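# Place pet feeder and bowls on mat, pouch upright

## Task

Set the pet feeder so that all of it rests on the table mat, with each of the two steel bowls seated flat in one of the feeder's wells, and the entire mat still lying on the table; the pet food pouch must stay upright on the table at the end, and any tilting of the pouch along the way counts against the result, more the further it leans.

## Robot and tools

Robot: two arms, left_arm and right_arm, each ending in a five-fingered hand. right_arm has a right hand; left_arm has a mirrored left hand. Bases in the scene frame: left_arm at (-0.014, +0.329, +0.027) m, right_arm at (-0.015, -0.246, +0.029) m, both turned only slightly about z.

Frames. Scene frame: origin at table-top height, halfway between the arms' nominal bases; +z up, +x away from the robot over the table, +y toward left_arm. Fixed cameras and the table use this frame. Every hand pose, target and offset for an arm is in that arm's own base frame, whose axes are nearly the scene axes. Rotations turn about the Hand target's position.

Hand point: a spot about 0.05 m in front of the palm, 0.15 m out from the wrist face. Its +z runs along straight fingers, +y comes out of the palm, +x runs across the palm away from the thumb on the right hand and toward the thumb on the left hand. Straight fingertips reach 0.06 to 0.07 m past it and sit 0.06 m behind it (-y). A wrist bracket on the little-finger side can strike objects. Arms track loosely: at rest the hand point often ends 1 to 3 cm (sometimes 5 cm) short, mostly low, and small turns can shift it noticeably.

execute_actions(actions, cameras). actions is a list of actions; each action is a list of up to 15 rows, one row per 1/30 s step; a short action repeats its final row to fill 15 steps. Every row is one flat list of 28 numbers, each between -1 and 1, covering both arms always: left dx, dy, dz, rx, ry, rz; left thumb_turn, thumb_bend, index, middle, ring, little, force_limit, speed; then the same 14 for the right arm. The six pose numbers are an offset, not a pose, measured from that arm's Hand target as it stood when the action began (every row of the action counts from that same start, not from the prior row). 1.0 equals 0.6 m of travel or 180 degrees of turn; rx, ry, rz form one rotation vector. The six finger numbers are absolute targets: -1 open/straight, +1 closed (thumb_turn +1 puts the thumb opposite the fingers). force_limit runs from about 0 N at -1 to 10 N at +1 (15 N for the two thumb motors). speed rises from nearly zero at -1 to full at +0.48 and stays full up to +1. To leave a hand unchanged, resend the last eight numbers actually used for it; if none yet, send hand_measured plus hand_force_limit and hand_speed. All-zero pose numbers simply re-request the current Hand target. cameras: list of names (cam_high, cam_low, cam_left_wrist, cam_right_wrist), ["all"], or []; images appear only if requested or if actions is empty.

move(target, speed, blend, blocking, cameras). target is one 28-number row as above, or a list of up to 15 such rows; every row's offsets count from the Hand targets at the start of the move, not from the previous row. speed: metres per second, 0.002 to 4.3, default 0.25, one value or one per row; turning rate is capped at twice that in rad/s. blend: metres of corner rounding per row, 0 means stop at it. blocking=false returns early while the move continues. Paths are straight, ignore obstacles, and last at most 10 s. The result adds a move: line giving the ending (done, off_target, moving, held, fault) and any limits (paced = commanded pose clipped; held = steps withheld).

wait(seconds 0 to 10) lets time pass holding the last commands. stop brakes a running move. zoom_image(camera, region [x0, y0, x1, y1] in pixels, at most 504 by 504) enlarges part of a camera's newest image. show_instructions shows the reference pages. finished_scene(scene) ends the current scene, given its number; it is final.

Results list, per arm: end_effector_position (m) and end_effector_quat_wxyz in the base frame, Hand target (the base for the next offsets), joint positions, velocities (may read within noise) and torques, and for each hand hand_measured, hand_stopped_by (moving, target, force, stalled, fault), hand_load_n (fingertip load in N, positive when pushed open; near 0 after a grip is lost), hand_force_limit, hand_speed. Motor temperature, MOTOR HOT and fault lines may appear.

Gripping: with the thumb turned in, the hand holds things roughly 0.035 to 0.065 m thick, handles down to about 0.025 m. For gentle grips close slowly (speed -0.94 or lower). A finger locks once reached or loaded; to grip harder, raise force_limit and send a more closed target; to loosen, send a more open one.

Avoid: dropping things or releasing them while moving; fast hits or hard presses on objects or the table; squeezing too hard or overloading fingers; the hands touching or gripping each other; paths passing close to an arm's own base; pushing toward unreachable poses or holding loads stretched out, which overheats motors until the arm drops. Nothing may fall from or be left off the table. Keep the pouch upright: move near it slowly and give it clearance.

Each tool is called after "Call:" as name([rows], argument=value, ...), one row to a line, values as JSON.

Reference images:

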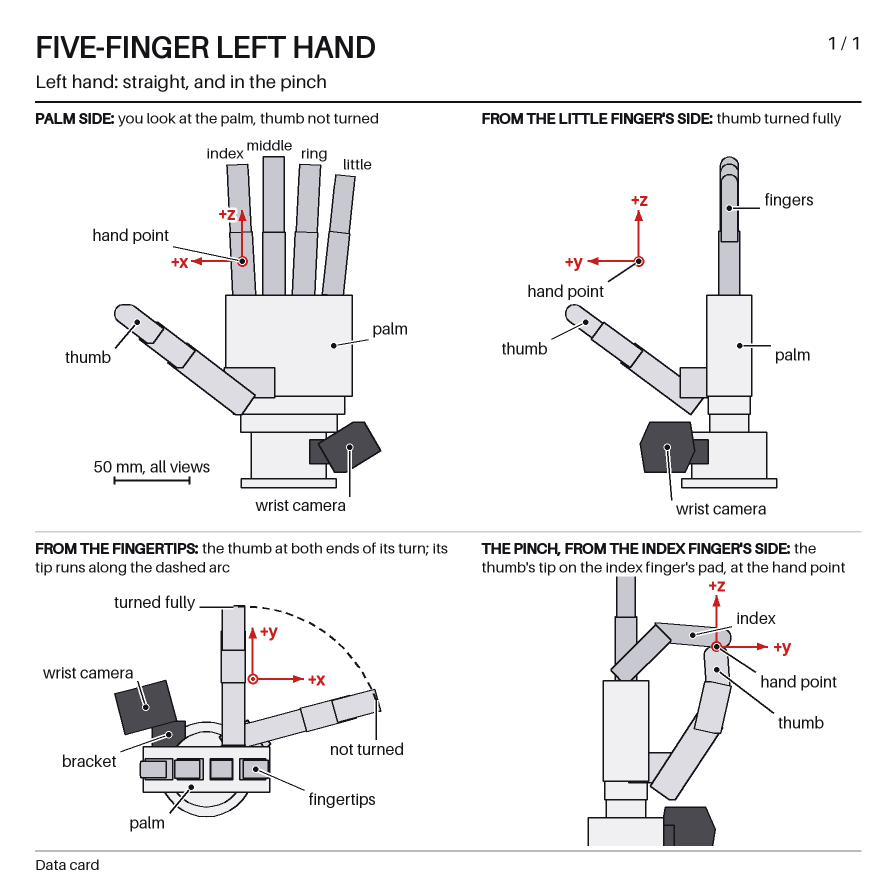

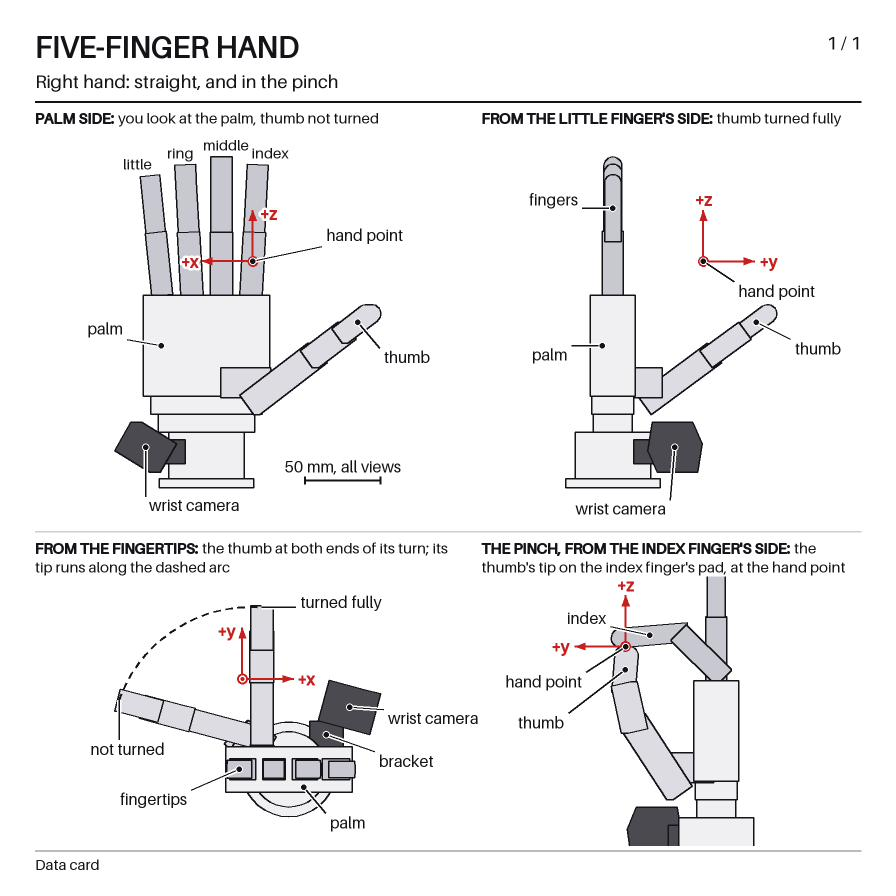

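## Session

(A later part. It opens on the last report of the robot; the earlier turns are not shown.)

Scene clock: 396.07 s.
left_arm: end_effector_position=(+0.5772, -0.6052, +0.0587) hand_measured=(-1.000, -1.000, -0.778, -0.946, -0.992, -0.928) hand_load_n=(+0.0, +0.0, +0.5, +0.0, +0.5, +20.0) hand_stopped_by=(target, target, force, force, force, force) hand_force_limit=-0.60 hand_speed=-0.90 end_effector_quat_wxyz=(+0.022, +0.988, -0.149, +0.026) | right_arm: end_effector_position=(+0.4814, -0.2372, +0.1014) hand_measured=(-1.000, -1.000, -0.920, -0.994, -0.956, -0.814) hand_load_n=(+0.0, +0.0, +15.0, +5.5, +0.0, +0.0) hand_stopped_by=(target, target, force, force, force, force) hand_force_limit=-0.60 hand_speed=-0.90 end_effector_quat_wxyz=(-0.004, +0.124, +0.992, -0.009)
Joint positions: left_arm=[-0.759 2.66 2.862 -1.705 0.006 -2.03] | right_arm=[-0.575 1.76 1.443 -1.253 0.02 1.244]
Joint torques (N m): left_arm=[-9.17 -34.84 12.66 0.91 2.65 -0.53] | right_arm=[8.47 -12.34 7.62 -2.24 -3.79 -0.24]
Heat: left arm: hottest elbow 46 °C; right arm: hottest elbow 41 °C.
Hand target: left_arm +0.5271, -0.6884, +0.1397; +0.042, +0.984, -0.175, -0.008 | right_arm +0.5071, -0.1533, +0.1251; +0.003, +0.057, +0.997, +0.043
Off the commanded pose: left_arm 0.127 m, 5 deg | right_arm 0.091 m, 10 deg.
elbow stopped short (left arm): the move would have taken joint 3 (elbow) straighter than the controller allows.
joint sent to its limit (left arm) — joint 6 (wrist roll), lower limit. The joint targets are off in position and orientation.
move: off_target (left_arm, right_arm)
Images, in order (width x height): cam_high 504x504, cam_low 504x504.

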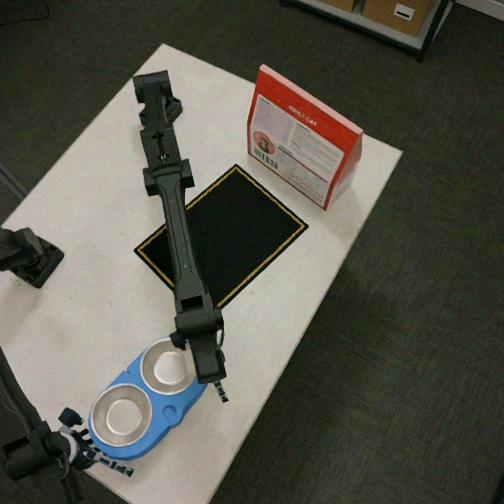

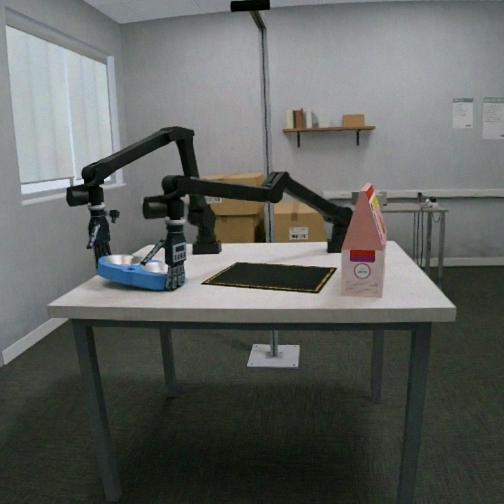

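Call:
move([
  [0.0,0.0,-0.13,0,0,0,-1,-1,-0.75,-0.75,-0.75,-0.75,-0.6,-0.9,0,0,-0.09,0,0,0,-1,-1,-0.75,-0.75,-0.75,-0.75,-0.6,-0.9],
  [0.083,0.16,-0.13,0,0,0,-1,-1,-0.75,-0.75,-0.75,-0.75,-0.6,-0.9,-0.043,-0.155,-0.09,0,0,0,-1,-1,-0.75,-0.75,-0.75,-0.75,-0.6,-0.9],
  [0.1,0.21,-0.12,0,0,0,-1,-1,-1,-1,-1,-1,-0.6,0.3,-0.043,-0.215,-0.08,0,0,0,-1,-1,-1,-1,-1,-1,-0.6,0.3],
  [0.0,0.25,0.05,0,0,0,-1,-1,-1,-1,-1,-1,-0.6,0.3,-0.1,-0.215,0.2,0,0,0,-1,-1,-1,-1,-1,-1,-0.6,0.3],
], cameras=["cam_low","cam_high"], speed=[0.1,0.1,0.12,0.3])

Call:
zoom_image(camera="cam_low", region=[60, 190, 220, 310])

Call:
zoom_image(camera="cam_high", region=[40, 304, 240, 504])

Scene clock: 443.30 s.
left_arm: end_effector_position=(+0.5334, -0.5330, +0.1696) hand_measured=(-1.000, -1.000, -1.000, -1.000, -1.000, -1.000) hand_load_n=(+0.0, -0.5, +0.0, +0.0, +0.0, +0.0) hand_stopped_by=(target, target, target, target, target, target) hand_force_limit=-0.60 hand_speed=0.30 end_effector_quat_wxyz=(+0.044, +0.983, -0.176, -0.009) | right_arm: end_effector_position=(+0.4397, -0.2716, +0.2292) hand_measured=(-1.000, -1.000, -1.000, -1.000, -1.000, -1.000) hand_load_n=(+0.0, +0.0, +0.0, +0.0, +0.0, +0.0) hand_stopped_by=(target, target, target, target, target, target) hand_force_limit=-0.60 hand_speed=0.30 end_effector_quat_wxyz=(-0.012, +0.062, +0.997, +0.054)
Joint positions: left_arm=[-0.702 2.264 2.403 -1.681 0.085 -1.919] | right_arm=[-0.71 1.757 1.758 -1.657 -0.072 0.982]
Joint torques (N m): left_arm=[-2.14 -26.93 6.43 0.69 -0.07 -0.18] | right_arm=[-1.03 -10.52 10.8 -0.53 -0.07 -0.16]
Motor temperatures (°C): left_arm=[27 48 48 27 41 29] | right_arm=[28 31 42 24 50 26]
Heat: left arm: hottest shoulder 48 °C; right arm: hottest wrist yaw 50 °C.
Hand target: left_arm +0.5269, -0.5386, +0.1698; +0.043, +0.984, -0.175, -0.008 | right_arm +0.4472, -0.2822, +0.2451; +0.003, +0.057, +0.997, +0.043
Off the commanded pose: left_arm 0.008 m, 0 deg | right_arm 0.021 m, 2 deg.
elbow stopped short (left arm): the move would have taken joint 3 (elbow) straighter than the controller allows.
move: off_target (right_arm); target 3's new numbers were sent with right_arm's hand 0.020 m and 2 deg from that target
Images, in order (width x height): cam_high 504x504, cam_low 504x504.

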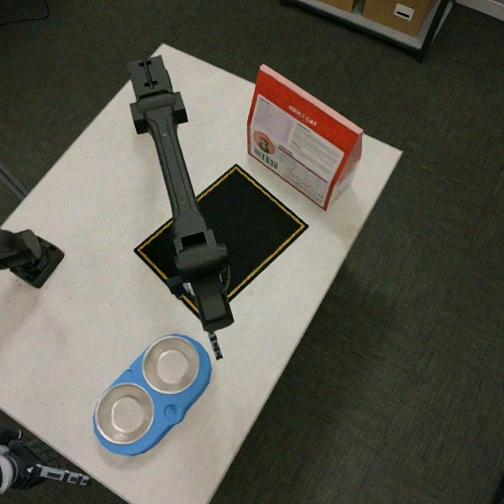

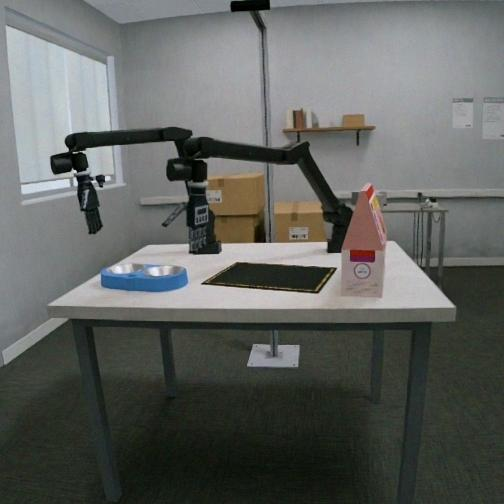

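Scaled by 3.150 from the camera's 504x504 image, which has a finer 720x720 frame.

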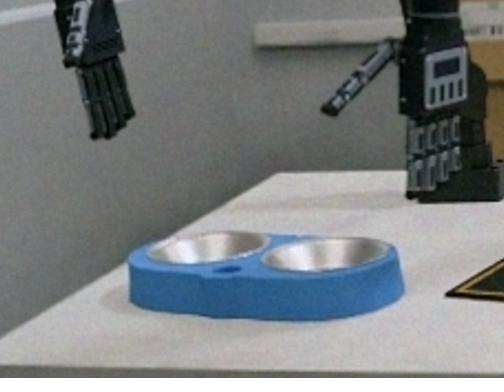

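Scaled by 2.520 from the camera's 504x504 image, which has a finer 720x720 frame.

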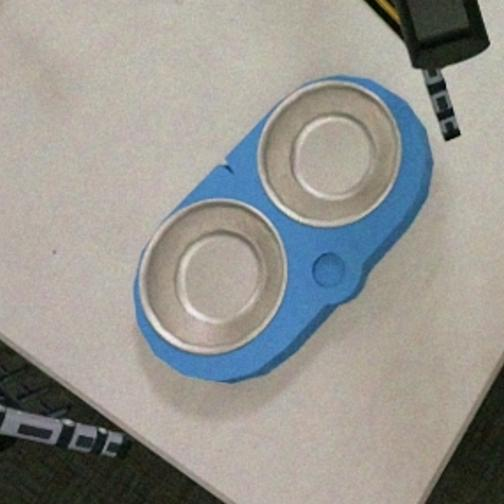

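Call:
move([
  [-0.1808,-0.091,0.03,0.017,-0.024,-0.377,1,-1,-1,-1,1,1,-0.6,0.3,-0.131,0.1998,-0.08,-0.0236,-0.02,0.528,1,-1,-1,-1,1,1,-0.6,0.3],
], cameras=["cam_low","cam_high"], speed=[0.25])

Call:
zoom_image(camera="cam_high", region=[60, 304, 240, 484])

Call:
zoom_image(camera="cam_low", region=[60, 190, 220, 310])

Scene clock: 505.17 s.
left_arm: end_effector_position=(+0.4184, -0.5823, +0.1883) hand_measured=(+1.000, -1.000, -1.000, -1.000, +1.000, +1.000) hand_load_n=(+0.0, +0.0, +0.0, +0.0, +0.0, +0.0) hand_stopped_by=(target, target, target, target, target, target) hand_force_limit=-0.60 hand_speed=0.30 end_effector_quat_wxyz=(+0.014, +0.733, -0.678, +0.051) | right_arm: end_effector_position=(+0.3673, -0.1629, +0.1872) hand_measured=(+1.000, -1.000, -1.000, -1.000, +1.000, +1.000) hand_load_n=(+0.0, +0.0, +0.0, +0.0, +0.0, +0.0) hand_stopped_by=(target, target, target, target, target, target) hand_force_limit=-0.60 hand_speed=0.30 end_effector_quat_wxyz=(+0.008, +0.691, -0.722, -0.018)
Joint positions: left_arm=[-0.85 2.302 2.534 -1.698 0.016 -0.93] | right_arm=[-0.43 1.601 1.459 -1.467 0.001 -0.386]
Joint torques (N m): left_arm=[-1.9 -23.88 11.67 0.27 -0.12 0.14] | right_arm=[-0.09 -11.11 6.98 0.28 0.06 -0.2]
Motor temperatures (°C): left_arm=[26 40 45 27 32 29] | right_arm=[27 32 47 24 35 26]
Heat: left arm: hottest elbow 45 °C; right arm: hottest elbow 47 °C.
Hand target: left_arm +0.4186, -0.5931, +0.1878; +0.000, +0.719, -0.695, +0.000 | right_arm +0.3686, -0.1624, +0.1971; +0.001, +0.698, -0.716, +0.000
Off the commanded pose: left_arm 0.011 m, 7 deg | right_arm 0.010 m, 2 deg.
joint sent to its limit (left arm) — joint 4 (wrist pitch), lower limit. The joint targets are off in orientation, not in position.
move: off_target (left_arm)
Images, in order (width x height): cam_high 504x504, cam_low 504x504.

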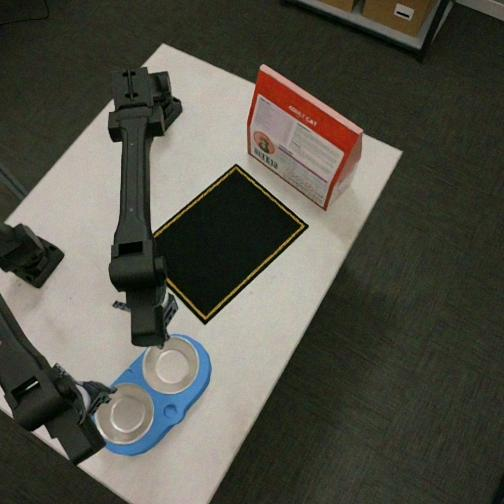

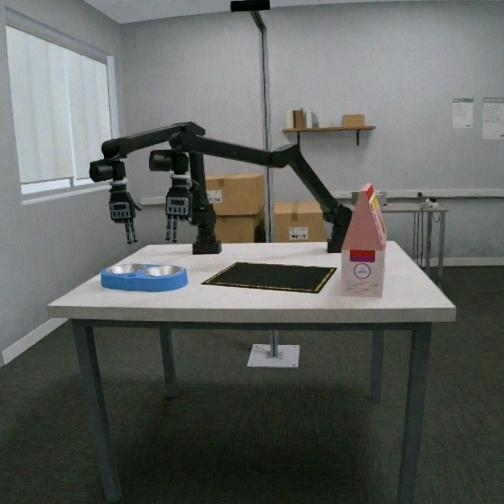

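Scaled by 2.800 from the camera's 504x504 image, which has a finer 720x720 frame.

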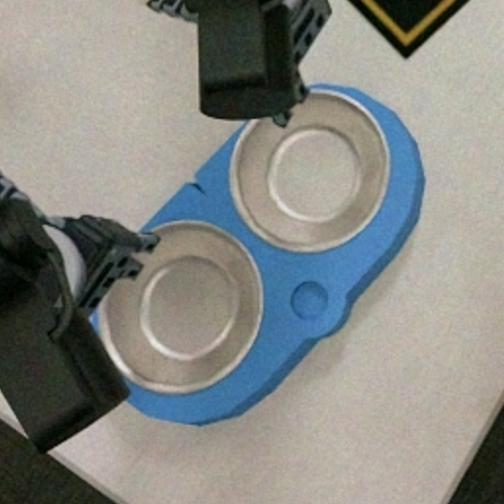

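Scaled by 3.150 from the camera's 504x504 image, which has a finer 720x720 frame.

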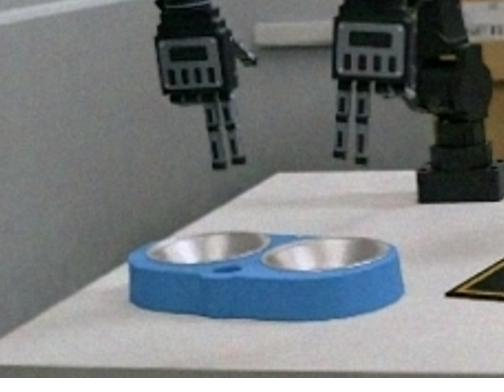

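Call:
move([
  [0.0213,-0.03,0.0,0,0,0,1,-1,-1,-1,1,1,-0.6,0.3,0.0208,-0.0338,0,0,0,0,1,-1,-1,-1,1,1,-0.6,0.3],
  [0.0213,-0.03,-0.165,0,0,0,1,-1,-1,-1,1,1,-0.6,0.3,0.0208,-0.0338,-0.192,0,0,0,1,-1,-1,-1,1,1,-0.6,0.3],
], cameras=["cam_low","cam_high"], speed=[0.1,0.1])

Call:
zoom_image(camera="cam_high", region=[60, 304, 240, 484])

Call:
zoom_image(camera="cam_low", region=[60, 190, 220, 310])

Scene clock: 540.10 s.
left_arm: end_effector_position=(+0.4341, -0.5997, +0.0862) hand_measured=(+1.000, -1.000, -1.000, -1.000, +1.000, +1.000) hand_load_n=(+0.0, +0.0, +0.0, +0.0, +0.0, +0.0) hand_stopped_by=(target, target, target, target, target, target) hand_force_limit=-0.60 hand_speed=0.30 end_effector_quat_wxyz=(+0.004, +0.731, -0.682, +0.007) | right_arm: end_effector_position=(+0.3798, -0.1776, +0.0855) hand_measured=(+1.000, -1.000, -1.000, -1.000, +1.000, +1.000) hand_load_n=(+0.0, +0.0, +0.0, +0.0, -0.5, +0.0) hand_stopped_by=(target, target, target, target, target, target) hand_force_limit=-0.60 hand_speed=0.30 end_effector_quat_wxyz=(+0.001, +0.696, -0.718, -0.002)
Joint positions: left_arm=[-0.852 2.508 2.649 -1.698 0.006 -0.92] | right_arm=[-0.445 1.691 1.302 -1.186 0.001 -0.414]
Joint torques (N m): left_arm=[-2.26 -26.93 11.52 0.13 -0.14 0.12] | right_arm=[-1.08 -9.17 6.67 0.35 0.05 -0.16]
Heat: left arm: hottest elbow 48 °C; right arm: hottest elbow 46 °C.
Hand target: left_arm +0.4314, -0.6111, +0.0888; +0.000, +0.719, -0.695, +0.000 | right_arm +0.3811, -0.1827, +0.0819; +0.001, +0.698, -0.716, +0.000
Off the commanded pose: left_arm 0.012 m, 2 deg | right_arm 0.006 m, 0 deg.
joint sent to its limit (left arm) — joint 4 (wrist pitch), lower limit. The joint targets still meet the commanded pose.
move: off_target (left_arm)
Images, in order (width x height): cam_high 504x504, cam_low 504x504.

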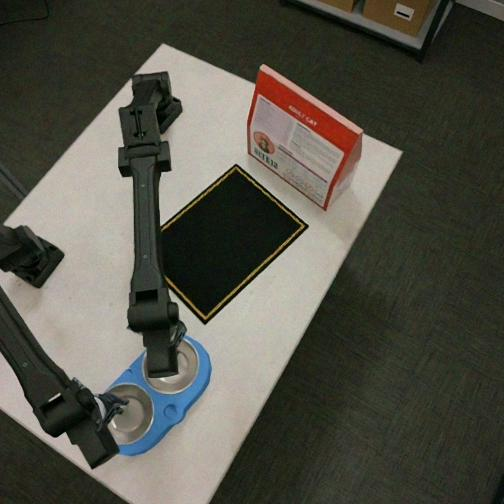

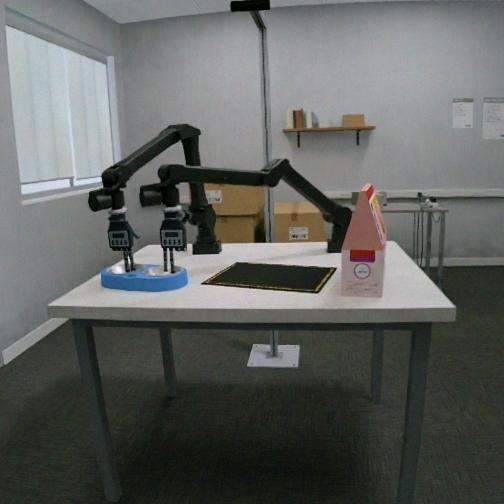

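Scaled by 2.800 from the camera's 504x504 image, which has a finer 720x720 frame.

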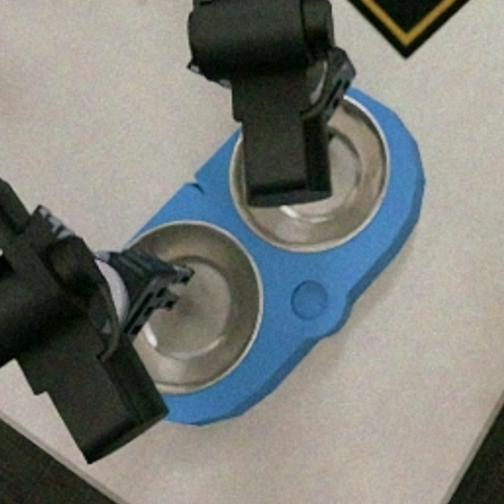

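Scaled by 3.150 from the camera's 504x504 image, which has a finer 720x720 frame.

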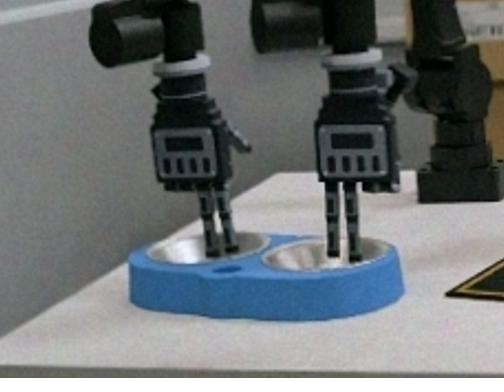

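Call:
move([
  [-0.17,0.04,0.0,0,0,0,1,-1,-1,-1,1,1,-0.6,0.3,-0.165,0.05,0,0,0,0,1,-1,-1,-1,1,1,-0.6,0.3],
], cameras=["cam_low","cam_high"], speed=[0.1])

Call:
zoom_image(camera="cam_high", region=[40, 244, 240, 444])

Scene clock: 550.20 s.
left_arm: end_effector_position=(+0.3349, -0.5826, +0.0751) hand_measured=(+1.000, -1.000, -1.000, -1.000, +1.000, +1.000) hand_load_n=(+0.0, +0.0, +0.0, +0.5, +0.0, +0.0) hand_stopped_by=(target, target, target, target, target, target) hand_force_limit=-0.60 hand_speed=0.30 end_effector_quat_wxyz=(-0.001, +0.717, -0.697, -0.013) | right_arm: end_effector_position=(+0.2823, -0.1483, +0.0767) hand_measured=(+1.000, -1.000, -1.000, -1.000, +1.000, +1.000) hand_load_n=(+0.0, +0.0, +0.0, +0.0, +0.0, +0.0) hand_stopped_by=(target, target, target, target, target, target) hand_force_limit=-0.60 hand_speed=0.30 end_effector_quat_wxyz=(+0.004, +0.696, -0.718, -0.012)
Joint positions: left_arm=[-0.948 2.22 2.093 -1.47 0.003 -0.977] | right_arm=[-0.486 1.472 1.007 -1.133 0.001 -0.454]
Joint torques (N m): left_arm=[-1.9 -28.1 6.01 0.8 -0.09 -0.14] | right_arm=[-1.2 -8.41 6.13 0.18 0.07 -0.16]
Heat: left arm: hottest elbow 48 °C; right arm: hottest elbow 46 °C.
Hand target: left_arm +0.3295, -0.5870, +0.0888; +0.000, +0.719, -0.695, +0.000 | right_arm +0.2821, -0.1527, +0.0820; +0.000, +0.698, -0.716, +0.000
Off the commanded pose: left_arm 0.015 m, 2 deg | right_arm 0.007 m, 2 deg.
move: off_target (left_arm)
Images, in order (width x height): cam_high 504x504, cam_low 504x504.

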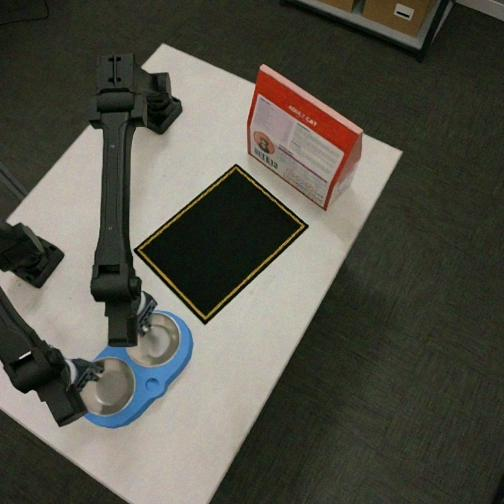

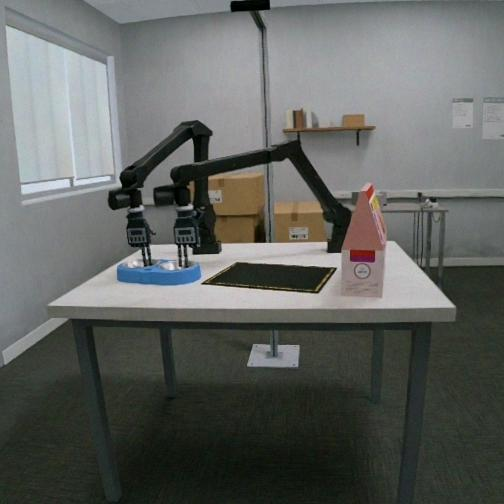

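Scaled by 2.520 from the camera's 504x504 image, which has a finer 720x720 frame.

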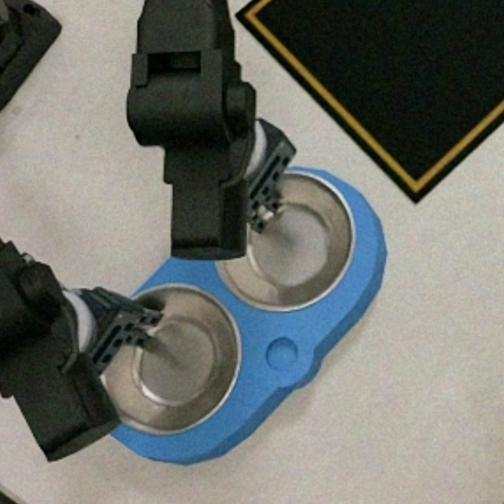

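Call:
move([
  [-0.107,0.045,0.0,0,0,0,1,-1,-1,-1,1,1,-0.6,0.3,-0.104,0.051,0,0,0,0,1,-1,-1,-1,1,1,-0.6,0.3],
  [-0.08,0.04,0.0,0,0,0,1,-1,-1,-1,1,1,-0.6,0.3,-0.077,0.046,0,0,0,0,1,-1,-1,-1,1,1,-0.6,0.3],
  [-0.08,0.14,0.27,0,0,0,1,-1,-1,-1,1,1,-0.6,0.3,-0.077,-0.1,0.27,0,0,0,1,-1,-1,-1,1,1,-0.6,0.3],
], cameras=["cam_low","cam_high"], speed=[0.1,0.1,0.2], blend=[0,0.01,0])

Call:
zoom_image(camera="cam_high", region=[40, 244, 240, 444])

Call:
zoom_image(camera="cam_low", region=[90, 210, 230, 310])

Scene clock: 572.47 s.
left_arm: end_effector_position=(+0.2696, -0.4991, +0.2259) hand_measured=(+1.000, -1.000, -1.000, -1.000, +1.000, +1.000) hand_load_n=(+0.0, +0.0, +0.0, +0.0, +0.0, +0.0) hand_stopped_by=(target, target, target, target, target, target) hand_force_limit=-0.60 hand_speed=0.30 end_effector_quat_wxyz=(-0.004, +0.720, -0.694, -0.026) | right_arm: end_effector_position=(+0.2261, -0.2010, +0.2285) hand_measured=(+1.000, -1.000, -1.000, -1.000, +1.000, +1.000) hand_load_n=(+0.0, +0.0, +0.0, +0.0, +0.0, +0.0) hand_stopped_by=(target, target, target, target, target, target) hand_force_limit=-0.60 hand_speed=0.30 end_effector_quat_wxyz=(+0.004, +0.695, -0.718, -0.018)
Joint positions: left_arm=[-0.955 1.883 1.945 -1.684 0.002 -0.992] | right_arm=[-0.683 1.329 1.275 -1.553 0.003 -0.651]
Joint torques (N m): left_arm=[-0.03 -21.3 11.48 0.05 -0.1 0.1] | right_arm=[-1.08 -5.36 10.88 -0.31 -0.01 -0.18]
Heat: left arm: hottest elbow 46 °C; right arm: hottest elbow 43 °C.
Hand target: left_arm +0.2814, -0.5030, +0.2507; +0.000, +0.719, -0.695, +0.000 | right_arm +0.2358, -0.2127, +0.2439; +0.001, +0.698, -0.716, +0.000
Off the commanded pose: left_arm 0.028 m, 3 deg | right_arm 0.022 m, 2 deg.
move: off_target (left_arm, right_arm); blend cut to 0.0082 m at target 2
Images, in order (width x height): cam_high 504x504, cam_low 504x504.

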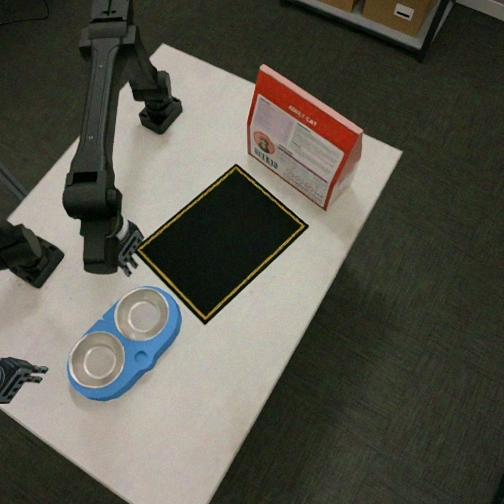

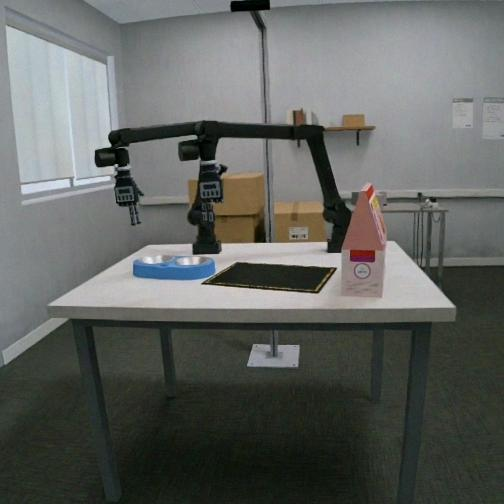

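Scaled by 2.520 from the camera's 504x504 image, which has a finer 720x720 frame.

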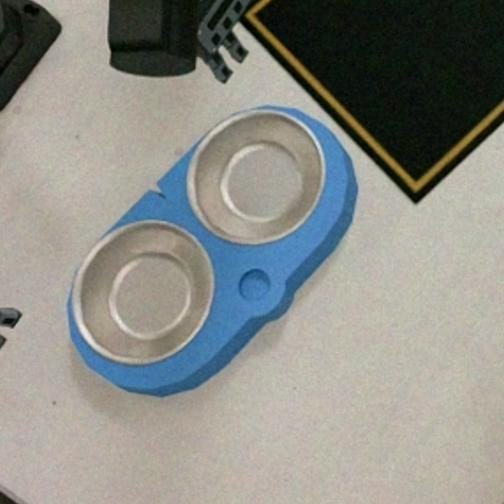

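Scaled by 3.600 from the camera's 504x504 image, which has a finer 720x720 frame.

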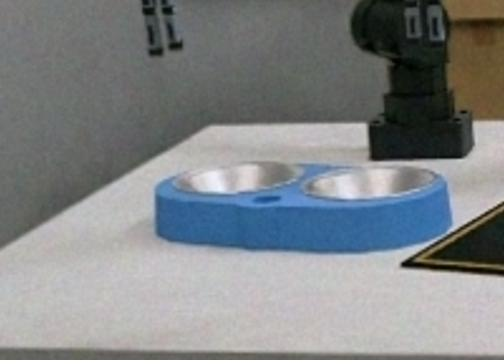

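Call:
move([
  [0.2275,0.0622,0.0,-0.0175,0.0238,0.3544,1,-1,-1,-1,-1,-1,-0.6,0.3,0.1585,0.0392,0,0.0247,0.0197,-0.555,1,-1,-1,-1,-1,-1,-0.6,0.3],
  [0.2275,0.0622,-0.3,-0.0175,0.0238,0.3544,1,-1,-1,-1,-1,-1,-0.6,0.3,0.1585,0.0392,-0.305,0.0247,0.0197,-0.555,1,-1,-1,-1,-1,-1,-0.6,0.3],
], cameras=["all"], speed=[0.3,0.15])

Call:
zoom_image(camera="cam_high", region=[40, 224, 240, 424])

Call:
zoom_image(camera="cam_low", region=[90, 190, 250, 300])

Scene clock: 629.50 s.
left_arm: end_effector_position=(+0.4116, -0.4705, +0.0846) hand_measured=(+1.000, -1.000, -1.000, -1.000, -1.000, -1.000) hand_load_n=(+0.0, +0.0, +0.0, +0.0, +0.0, +0.0) hand_stopped_by=(target, target, target, target, target, target) hand_force_limit=-0.60 hand_speed=0.30 end_effector_quat_wxyz=(+0.045, +0.974, -0.223, +0.000) | right_arm: end_effector_position=(+0.3265, -0.1892, +0.0639) hand_measured=(+1.000, -1.000, -1.000, -1.000, -1.000, -1.000) hand_load_n=(+0.0, +0.0, +0.5, +0.0, -0.5, +0.0) hand_stopped_by=(target, target, target, target, target, target) hand_force_limit=-0.60 hand_speed=0.30 end_effector_quat_wxyz=(+0.004, +0.097, +0.994, +0.046)
Joint positions: left_arm=[-0.75 1.88 1.548 -1.194 0.079 -1.871] | right_arm=[-0.744 1.478 0.962 -1.105 -0.077 1.019]
Joint torques (N m): left_arm=[0.03 -18.37 6.26 0.99 0.19 -0.16] | right_arm=[0.09 -6.12 6.23 0.29 0.01 0.11]
Motor temperatures (°C): left_arm=[26 42 50 27 29 28] | right_arm=[27 30 49 24 30 26]
Heat: left arm: hottest elbow 50 °C; right arm: hottest elbow 49 °C.
Hand target: left_arm +0.4178, -0.4658, +0.0707; +0.043, +0.977, -0.210, -0.007 | right_arm +0.3310, -0.1891, +0.0610; +0.004, +0.099, +0.994, +0.044
Off the commanded pose: left_arm 0.016 m, 2 deg | right_arm 0.005 m, 0 deg.
move: off_target (left_arm)

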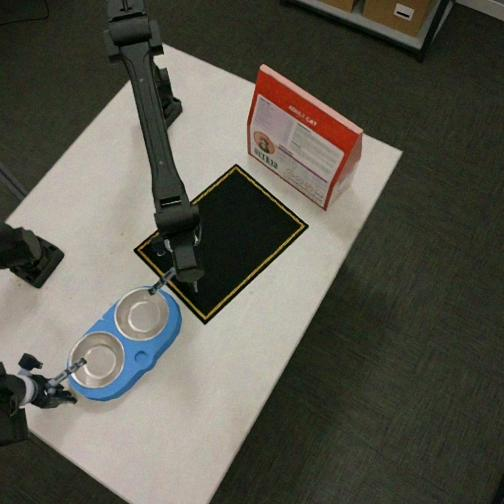

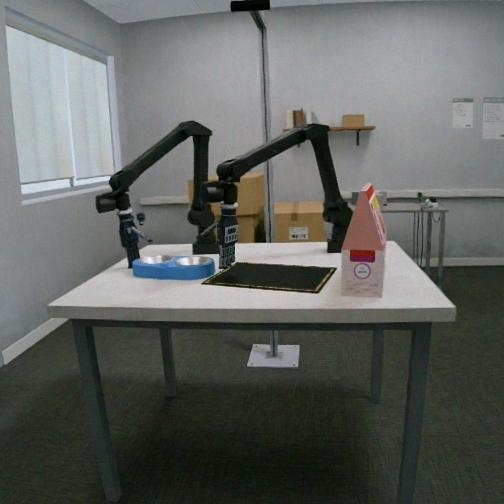

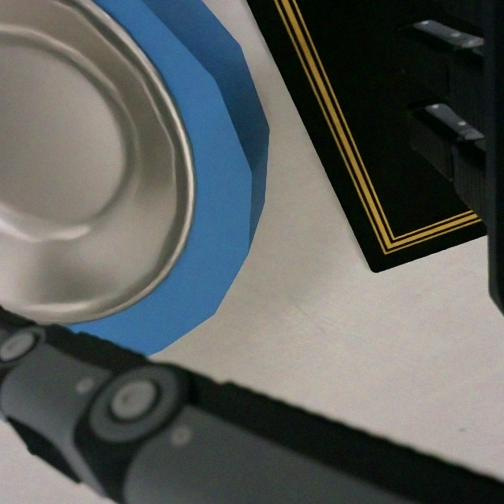

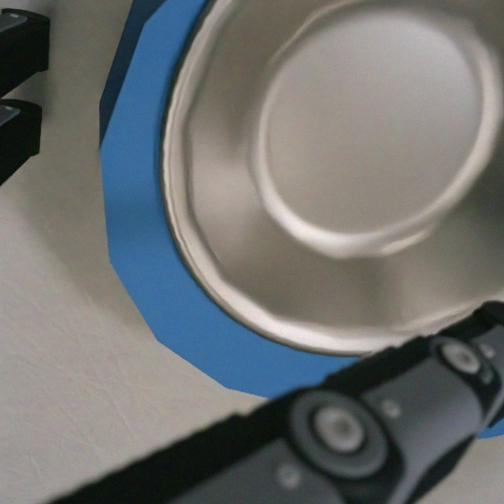

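Scaled by 2.520 from the camera's 504x504 image, which has a finer 720x720 frame.

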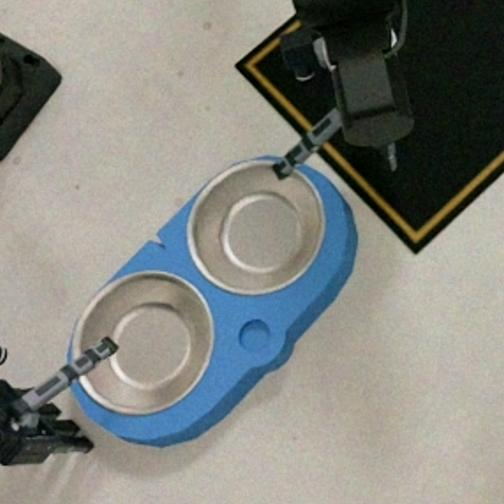

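Scaled by 3.150 from the camera's 504x504 image, which has a finer 720x720 frame.

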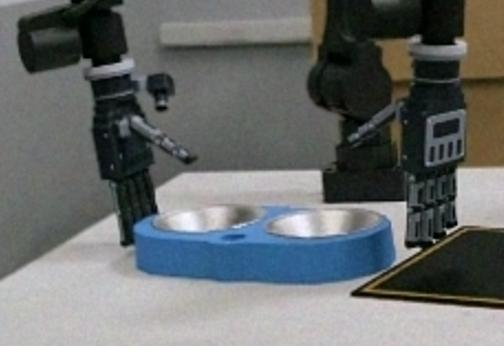

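Call:
move([
  [0.0,0.0,-0.047,0,0,0,1,-1,-1,-1,-1,-1,-0.6,-0.9,0.0125,-0.004,-0.017,0,0,0,1,-1,-1,-1,-1,-1,-0.6,-0.9],
  [-0.044,-0.084,-0.047,0,0,0,1,-1,-1,-1,-1,-1,-0.6,-0.9,0.0255,0.0493,-0.017,0,0,0,1,-1,-1,-1,-1,-1,-0.6,-0.9],
  [-0.044,-0.084,-0.047,0,0,0,1,-1,-0.75,-0.75,-0.75,-0.75,-0.6,-0.9,0.0255,0.0493,-0.017,0,0,0,1,-1,-0.75,-0.75,-0.75,-0.75,-0.6,-0.9],
], cameras=["cam_low","cam_left_wrist","cam_right_wrist","cam_high"], speed=[0.1,0.06,0.06])

Call:
zoom_image(camera="cam_low", region=[90, 190, 250, 300])

Scene clock: 655.37 s.
left_arm: end_effector_position=(+0.3995, -0.4906, +0.0573) hand_measured=(+1.000, -1.000, -0.750, -0.992, -0.750, -0.750) hand_load_n=(+0.0, +0.0, +0.0, +3.5, +0.0, +0.0) hand_stopped_by=(target, target, target, force, target, target) hand_force_limit=-0.60 hand_speed=-0.90 end_effector_quat_wxyz=(+0.041, +0.979, -0.199, +0.002) | right_arm: end_effector_position=(+0.3424, -0.1759, +0.0549) hand_measured=(+1.000, -1.000, -0.778, -0.992, -0.760, -0.750) hand_load_n=(+0.0, +0.0, +1.5, +0.0, +3.5, +0.0) hand_stopped_by=(target, target, force, force, force, target) hand_force_limit=-0.60 hand_speed=-0.90 end_effector_quat_wxyz=(+0.001, +0.108, +0.994, +0.031)
Joint positions: left_arm=[-0.798 1.911 1.52 -1.13 0.066 -1.968] | right_arm=[-0.677 1.482 0.947 -1.067 -0.053 1.109]
Joint torques (N m): left_arm=[-3.9 -15.74 9.96 0.62 0.53 -0.14] | right_arm=[1.67 -6.71 4.85 0.29 -1.03 0.06]
Heat: left arm: hottest elbow 46 °C; right arm: hottest elbow 45 °C.
Hand target: left_arm +0.3915, -0.5162, +0.0425; +0.043, +0.977, -0.210, -0.007 | right_arm +0.3464, -0.1596, +0.0507; +0.004, +0.099, +0.994, +0.044
Off the commanded pose: left_arm 0.031 m, 2 deg | right_arm 0.017 m, 2 deg.
move: off_target (left_arm, right_arm); target 3's new numbers were sent with left_arm's hand 0.030 m and 2 deg from that target

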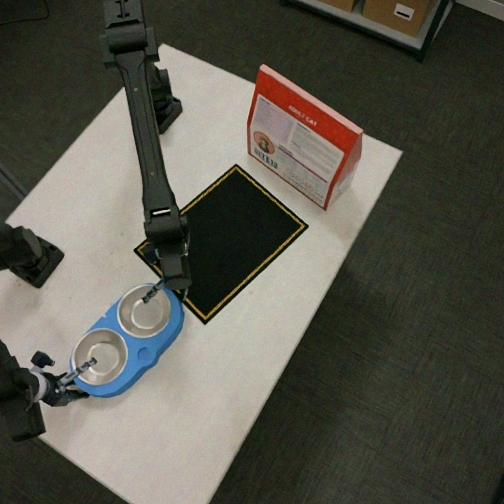

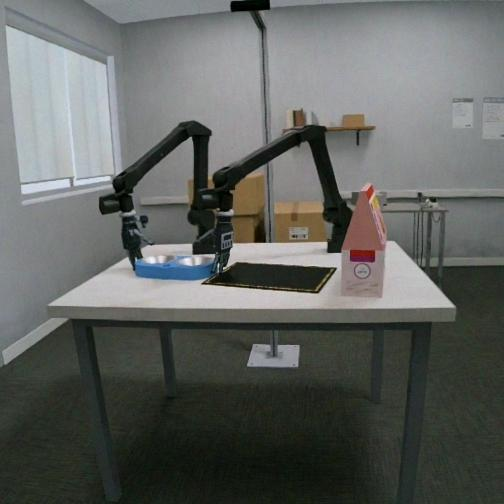

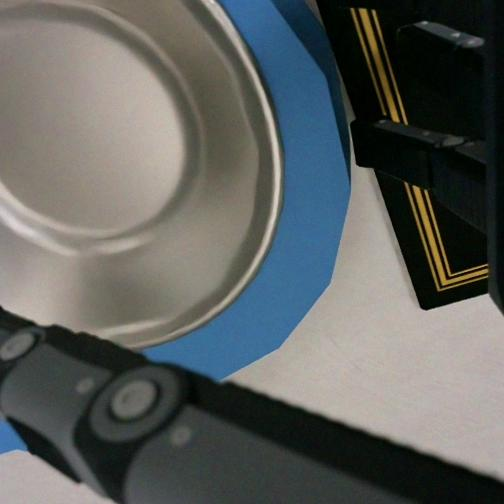

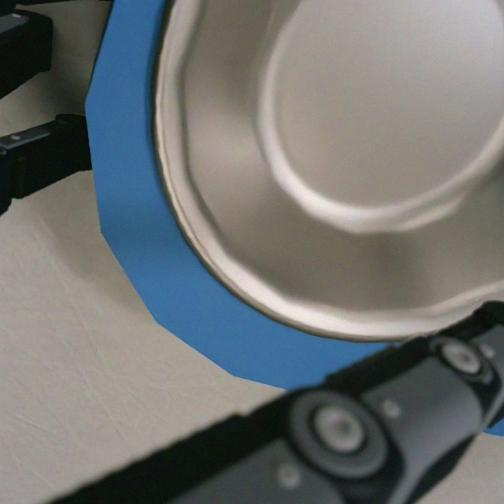

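Scaled by 3.150 from the camera's 504x504 image, which has a finer 720x720 frame.

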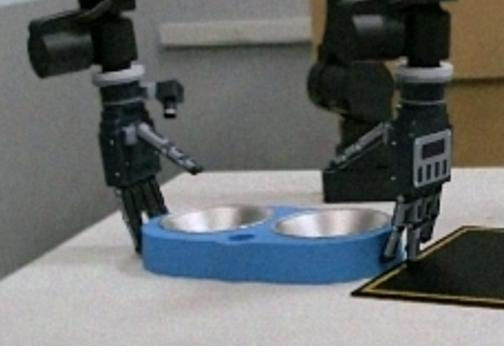

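Call:
move([
  [0.0,0.0,0.025,0,0,0,1,-1,-1,-1,-1,-1,-0.6,0.3,0,0,0,0,0,0,1,-1,-1,-1,-1,-1,-0.6,0.3],
  [-0.0173,-0.0258,0.02,0,0,0,1,-1,-1,-1,-1,-1,-0.6,-0.9,0.005,0.03,0,0,0,0,1,-1,-1,-1,-1,-1,-0.6,-0.9],
  [-0.0173,-0.0258,0.02,0,0,0,1,-1,-0.76,-0.76,-0.76,-0.76,-0.5,-0.9,0.005,0.03,0,0,0,0,1,-1,-0.76,-0.76,-0.76,-0.76,-0.5,-0.9],
], cameras=["cam_low","cam_left_wrist","cam_right_wrist"], speed=[0.1,0.06,0.06])

Call:
zoom_image(camera="cam_low", region=[90, 190, 250, 300])

Scene clock: 685.87 s.
left_arm: end_effector_position=(+0.3865, -0.5047, +0.0567) hand_measured=(+1.000, -1.000, -0.956, -0.964, -0.806, -0.760) hand_load_n=(+0.0, +0.0, +1.5, -1.5, +4.0, +0.0) hand_stopped_by=(target, target, force, force, force, target) hand_force_limit=-0.50 hand_speed=-0.90 end_effector_quat_wxyz=(+0.033, +0.980, -0.197, -0.005) | right_arm: end_effector_position=(+0.3474, -0.1634, +0.0545) hand_measured=(+1.000, -1.000, -0.928, -0.992, -0.938, -0.778) hand_load_n=(+0.0, +0.0, +2.5, -1.0, +2.0, +4.0) hand_stopped_by=(target, target, force, force, force, force) hand_force_limit=-0.50 hand_speed=-0.90 end_effector_quat_wxyz=(+0.005, +0.110, +0.994, +0.025)
Joint positions: left_arm=[-0.833 1.926 1.546 -1.16 0.059 -2.008] | right_arm=[-0.64 1.463 0.927 -1.052 -0.049 1.151]
Joint torques (N m): left_arm=[-3.49 -17.32 10.62 0.51 0.74 -0.05] | right_arm=[2.14 -6.65 4.68 -0.02 -1.25 0.07]
Motor temperatures (°C): left_arm=[26 38 46 27 29 28] | right_arm=[27 29 42 24 31 26]
Heat: left arm: hottest elbow 46 °C; right arm: hottest elbow 42 °C.
Hand target: left_arm +0.3811, -0.5317, +0.0547; +0.043, +0.977, -0.210, -0.007 | right_arm +0.3493, -0.1416, +0.0508; +0.004, +0.099, +0.994, +0.044
Off the commanded pose: left_arm 0.028 m, 2 deg | right_arm 0.022 m, 2 deg.
move: off_target (left_arm, right_arm); target 2's new numbers were sent with left_arm's hand 0.026 m and 1 deg from that target; target 3's new numbers were sent with left_arm's hand 0.026 m and 1 deg from that target
Images, in order (width x height): cam_low 504x504, cam_left_wrist 504x504, cam_right_wrist 504x504.

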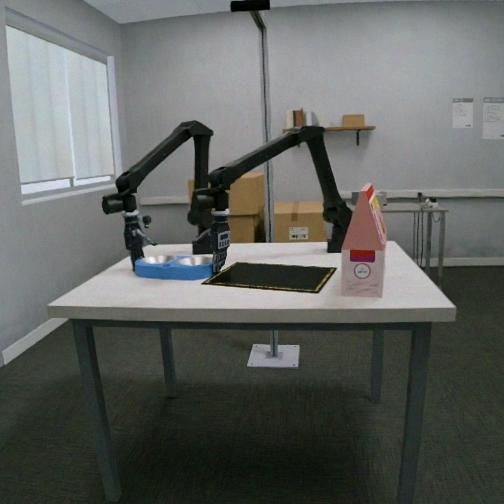

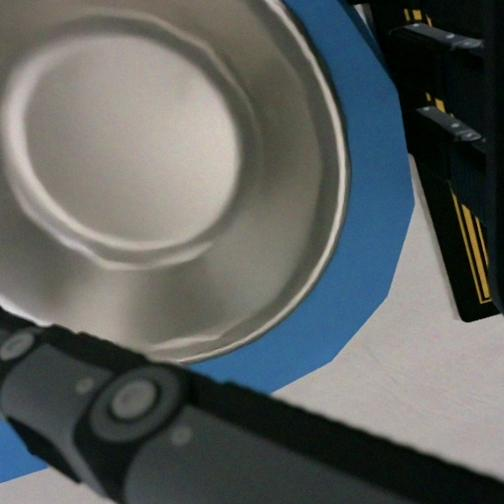

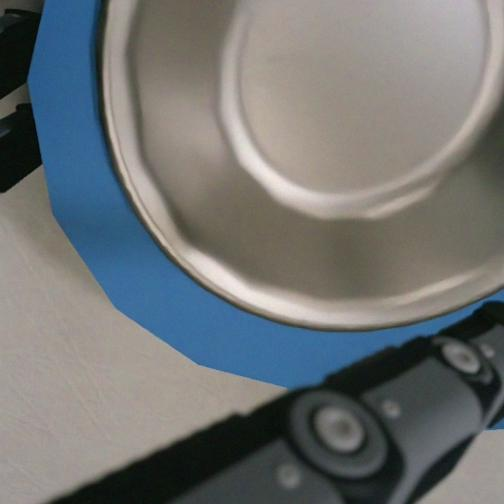

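Scaled by 3.150 from the camera's 504x504 image, which has a finer 720x720 frame.

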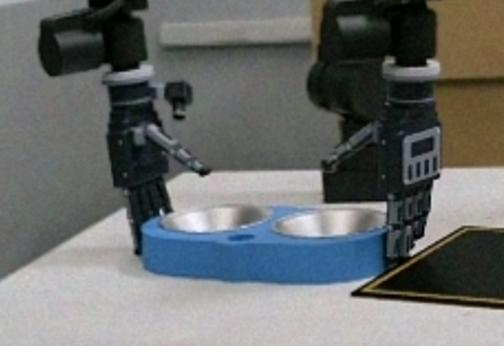

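Call:
move([
  [-0.0123,-0.1035,0.0,0,0,0,1,-1,-0.76,-0.76,-0.76,-0.76,-0.5,-0.9,0.0152,0.0537,0,0,0,0,1,-1,-0.76,-0.76,-0.76,-0.76,-0.5,-0.9],
  [-0.0123,-0.1035,0.128,0,0,0,1,-1,-0.76,-0.76,-0.76,-0.76,-0.5,-0.9,0.0152,0.0537,0.107,0,0,0,1,-1,-0.76,-0.76,-0.76,-0.76,-0.5,-0.9],
], cameras=["cam_low","cam_high"], speed=[0.08,0.08])

Call:
zoom_image(camera="cam_low", region=[90, 190, 250, 300])

Scene clock: 718.13 s.
left_arm: end_effector_position=(+0.3822, -0.5046, +0.0765) hand_measured=(+1.000, -1.000, -0.956, -0.964, -0.808, -0.760) hand_load_n=(+0.0, +0.0, +2.0, +0.0, +13.0, +0.0) hand_stopped_by=(target, target, force, force, force, target) hand_force_limit=-0.50 hand_speed=-0.90 end_effector_quat_wxyz=(-0.031, +0.981, -0.180, -0.058) | right_arm: end_effector_position=(+0.3428, -0.1474, +0.0934) hand_measured=(+1.000, -1.000, -0.928, -0.994, -0.938, -0.778) hand_load_n=(+0.0, +0.0, +3.0, +2.5, +5.0, +7.0) hand_stopped_by=(target, target, force, force, force, force) hand_force_limit=-0.50 hand_speed=-0.90 end_effector_quat_wxyz=(-0.007, +0.117, +0.993, +0.006)
Joint positions: left_arm=[-0.853 2.002 1.743 -1.442 0.024 -2.059] | right_arm=[-0.588 1.373 0.959 -1.174 -0.004 1.218]
Joint torques (N m): left_arm=[-7.82 -22.71 16.12 2.14 2.2 -0.19] | right_arm=[4.54 -7.3 8.01 -1.89 -3.02 0.22]
Heat: left arm: hottest elbow 50 °C; right arm: hottest elbow 41 °C.
Hand target: left_arm +0.3738, -0.5938, +0.1315; +0.043, +0.977, -0.210, -0.007 | right_arm +0.3584, -0.1094, +0.1149; +0.004, +0.099, +0.994, +0.044
Off the commanded pose: left_arm 0.105 m, 11 deg | right_arm 0.046 m, 5 deg.
move: off_target (left_arm, right_arm)
Images, in order (width x height): cam_high 504x504, cam_low 504x504.

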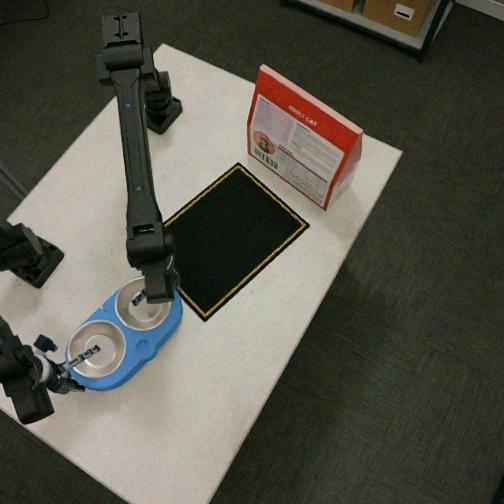

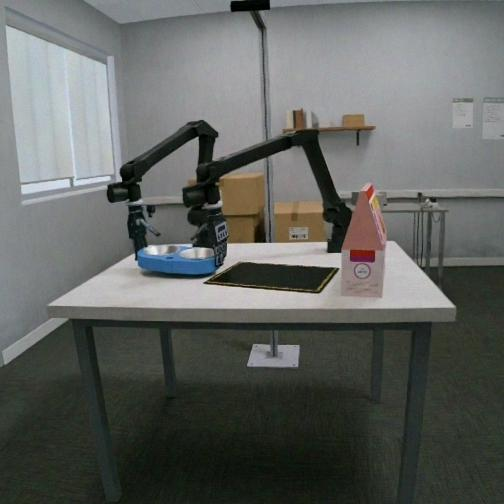

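Scaled by 3.150 from the camera's 504x504 image, which has a finer 720x720 frame.

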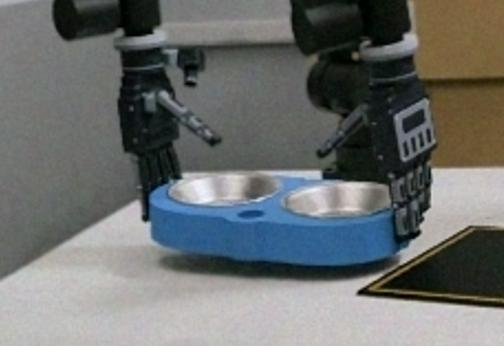

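Call:
move([
  [0,0,0.06,0,0,0,1,-1,-0.76,-0.76,-0.76,-0.76,-0.5,-0.9,0,0,0.01,0,0,0,1,-1,-0.76,-0.76,-0.76,-0.76,-0.5,-0.9],
  [0.0388,0.3088,0.06,0,0,0.0222,1,-1,-0.76,-0.76,-0.76,-0.76,-0.5,-0.9,0.0647,0.3069,0.015,0,0,0.0222,1,-1,-0.76,-0.76,-0.76,-0.76,-0.5,-0.9],
], cameras=["cam_low","cam_high"], speed=[0.1,0.12], blend=[0.01,0])

Scene clock: 747.53 s.
left_arm: end_effector_position=(+0.4056, -0.3431, +0.1365) hand_measured=(+1.000, -1.000, -0.956, -0.964, -0.808, -0.760) hand_load_n=(+0.0, +0.0, +1.0, +4.0, +15.0, +0.0) hand_stopped_by=(target, target, force, force, force, target) hand_force_limit=-0.50 hand_speed=-0.90 end_effector_quat_wxyz=(-0.030, +0.988, -0.141, -0.050) | right_arm: end_effector_position=(+0.3833, +0.0199, +0.1021) hand_measured=(+1.000, -1.000, -0.928, -0.994, -0.938, -0.778) hand_load_n=(+0.0, +0.0, +4.0, +3.0, +1.5, +12.0) hand_stopped_by=(target, target, force, force, force, force) hand_force_limit=-0.50 hand_speed=-0.90 end_effector_quat_wxyz=(-0.017, +0.091, +0.996, -0.009)
Joint positions: left_arm=[-0.616 1.706 1.475 -1.456 -0.008 -1.905] | right_arm=[-0.087 1.333 0.951 -1.223 0.017 1.666]
Joint torques (N m): left_arm=[-6.89 -19.96 8.42 3.49 3.36 0.07] | right_arm=[6.24 -6.42 8.47 -0.17 -4.08 0.25]
Motor temperatures (°C): left_arm=[26 38 55 27 39 28] | right_arm=[27 29 43 24 45 26]
Heat: left arm: hottest elbow 55 °C; right arm: hottest wrist yaw 45 °C.
Hand target: left_arm +0.3971, -0.4085, +0.1674; +0.043, +0.983, -0.176, -0.006 | right_arm +0.3972, +0.0749, +0.1239; +0.003, +0.064, +0.997, +0.044
Off the commanded pose: left_arm 0.073 m, 11 deg | right_arm 0.061 m, 7 deg.
move: off_target (left_arm, right_arm)
Images, in order (width x height): cam_high 504x504, cam_low 504x504.

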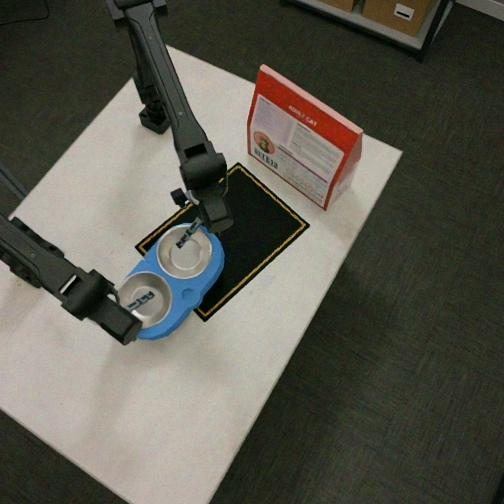

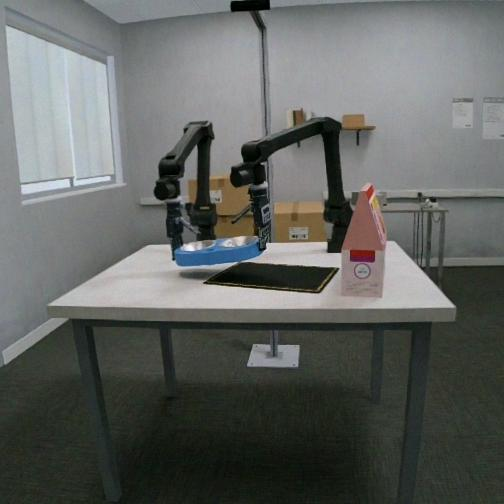

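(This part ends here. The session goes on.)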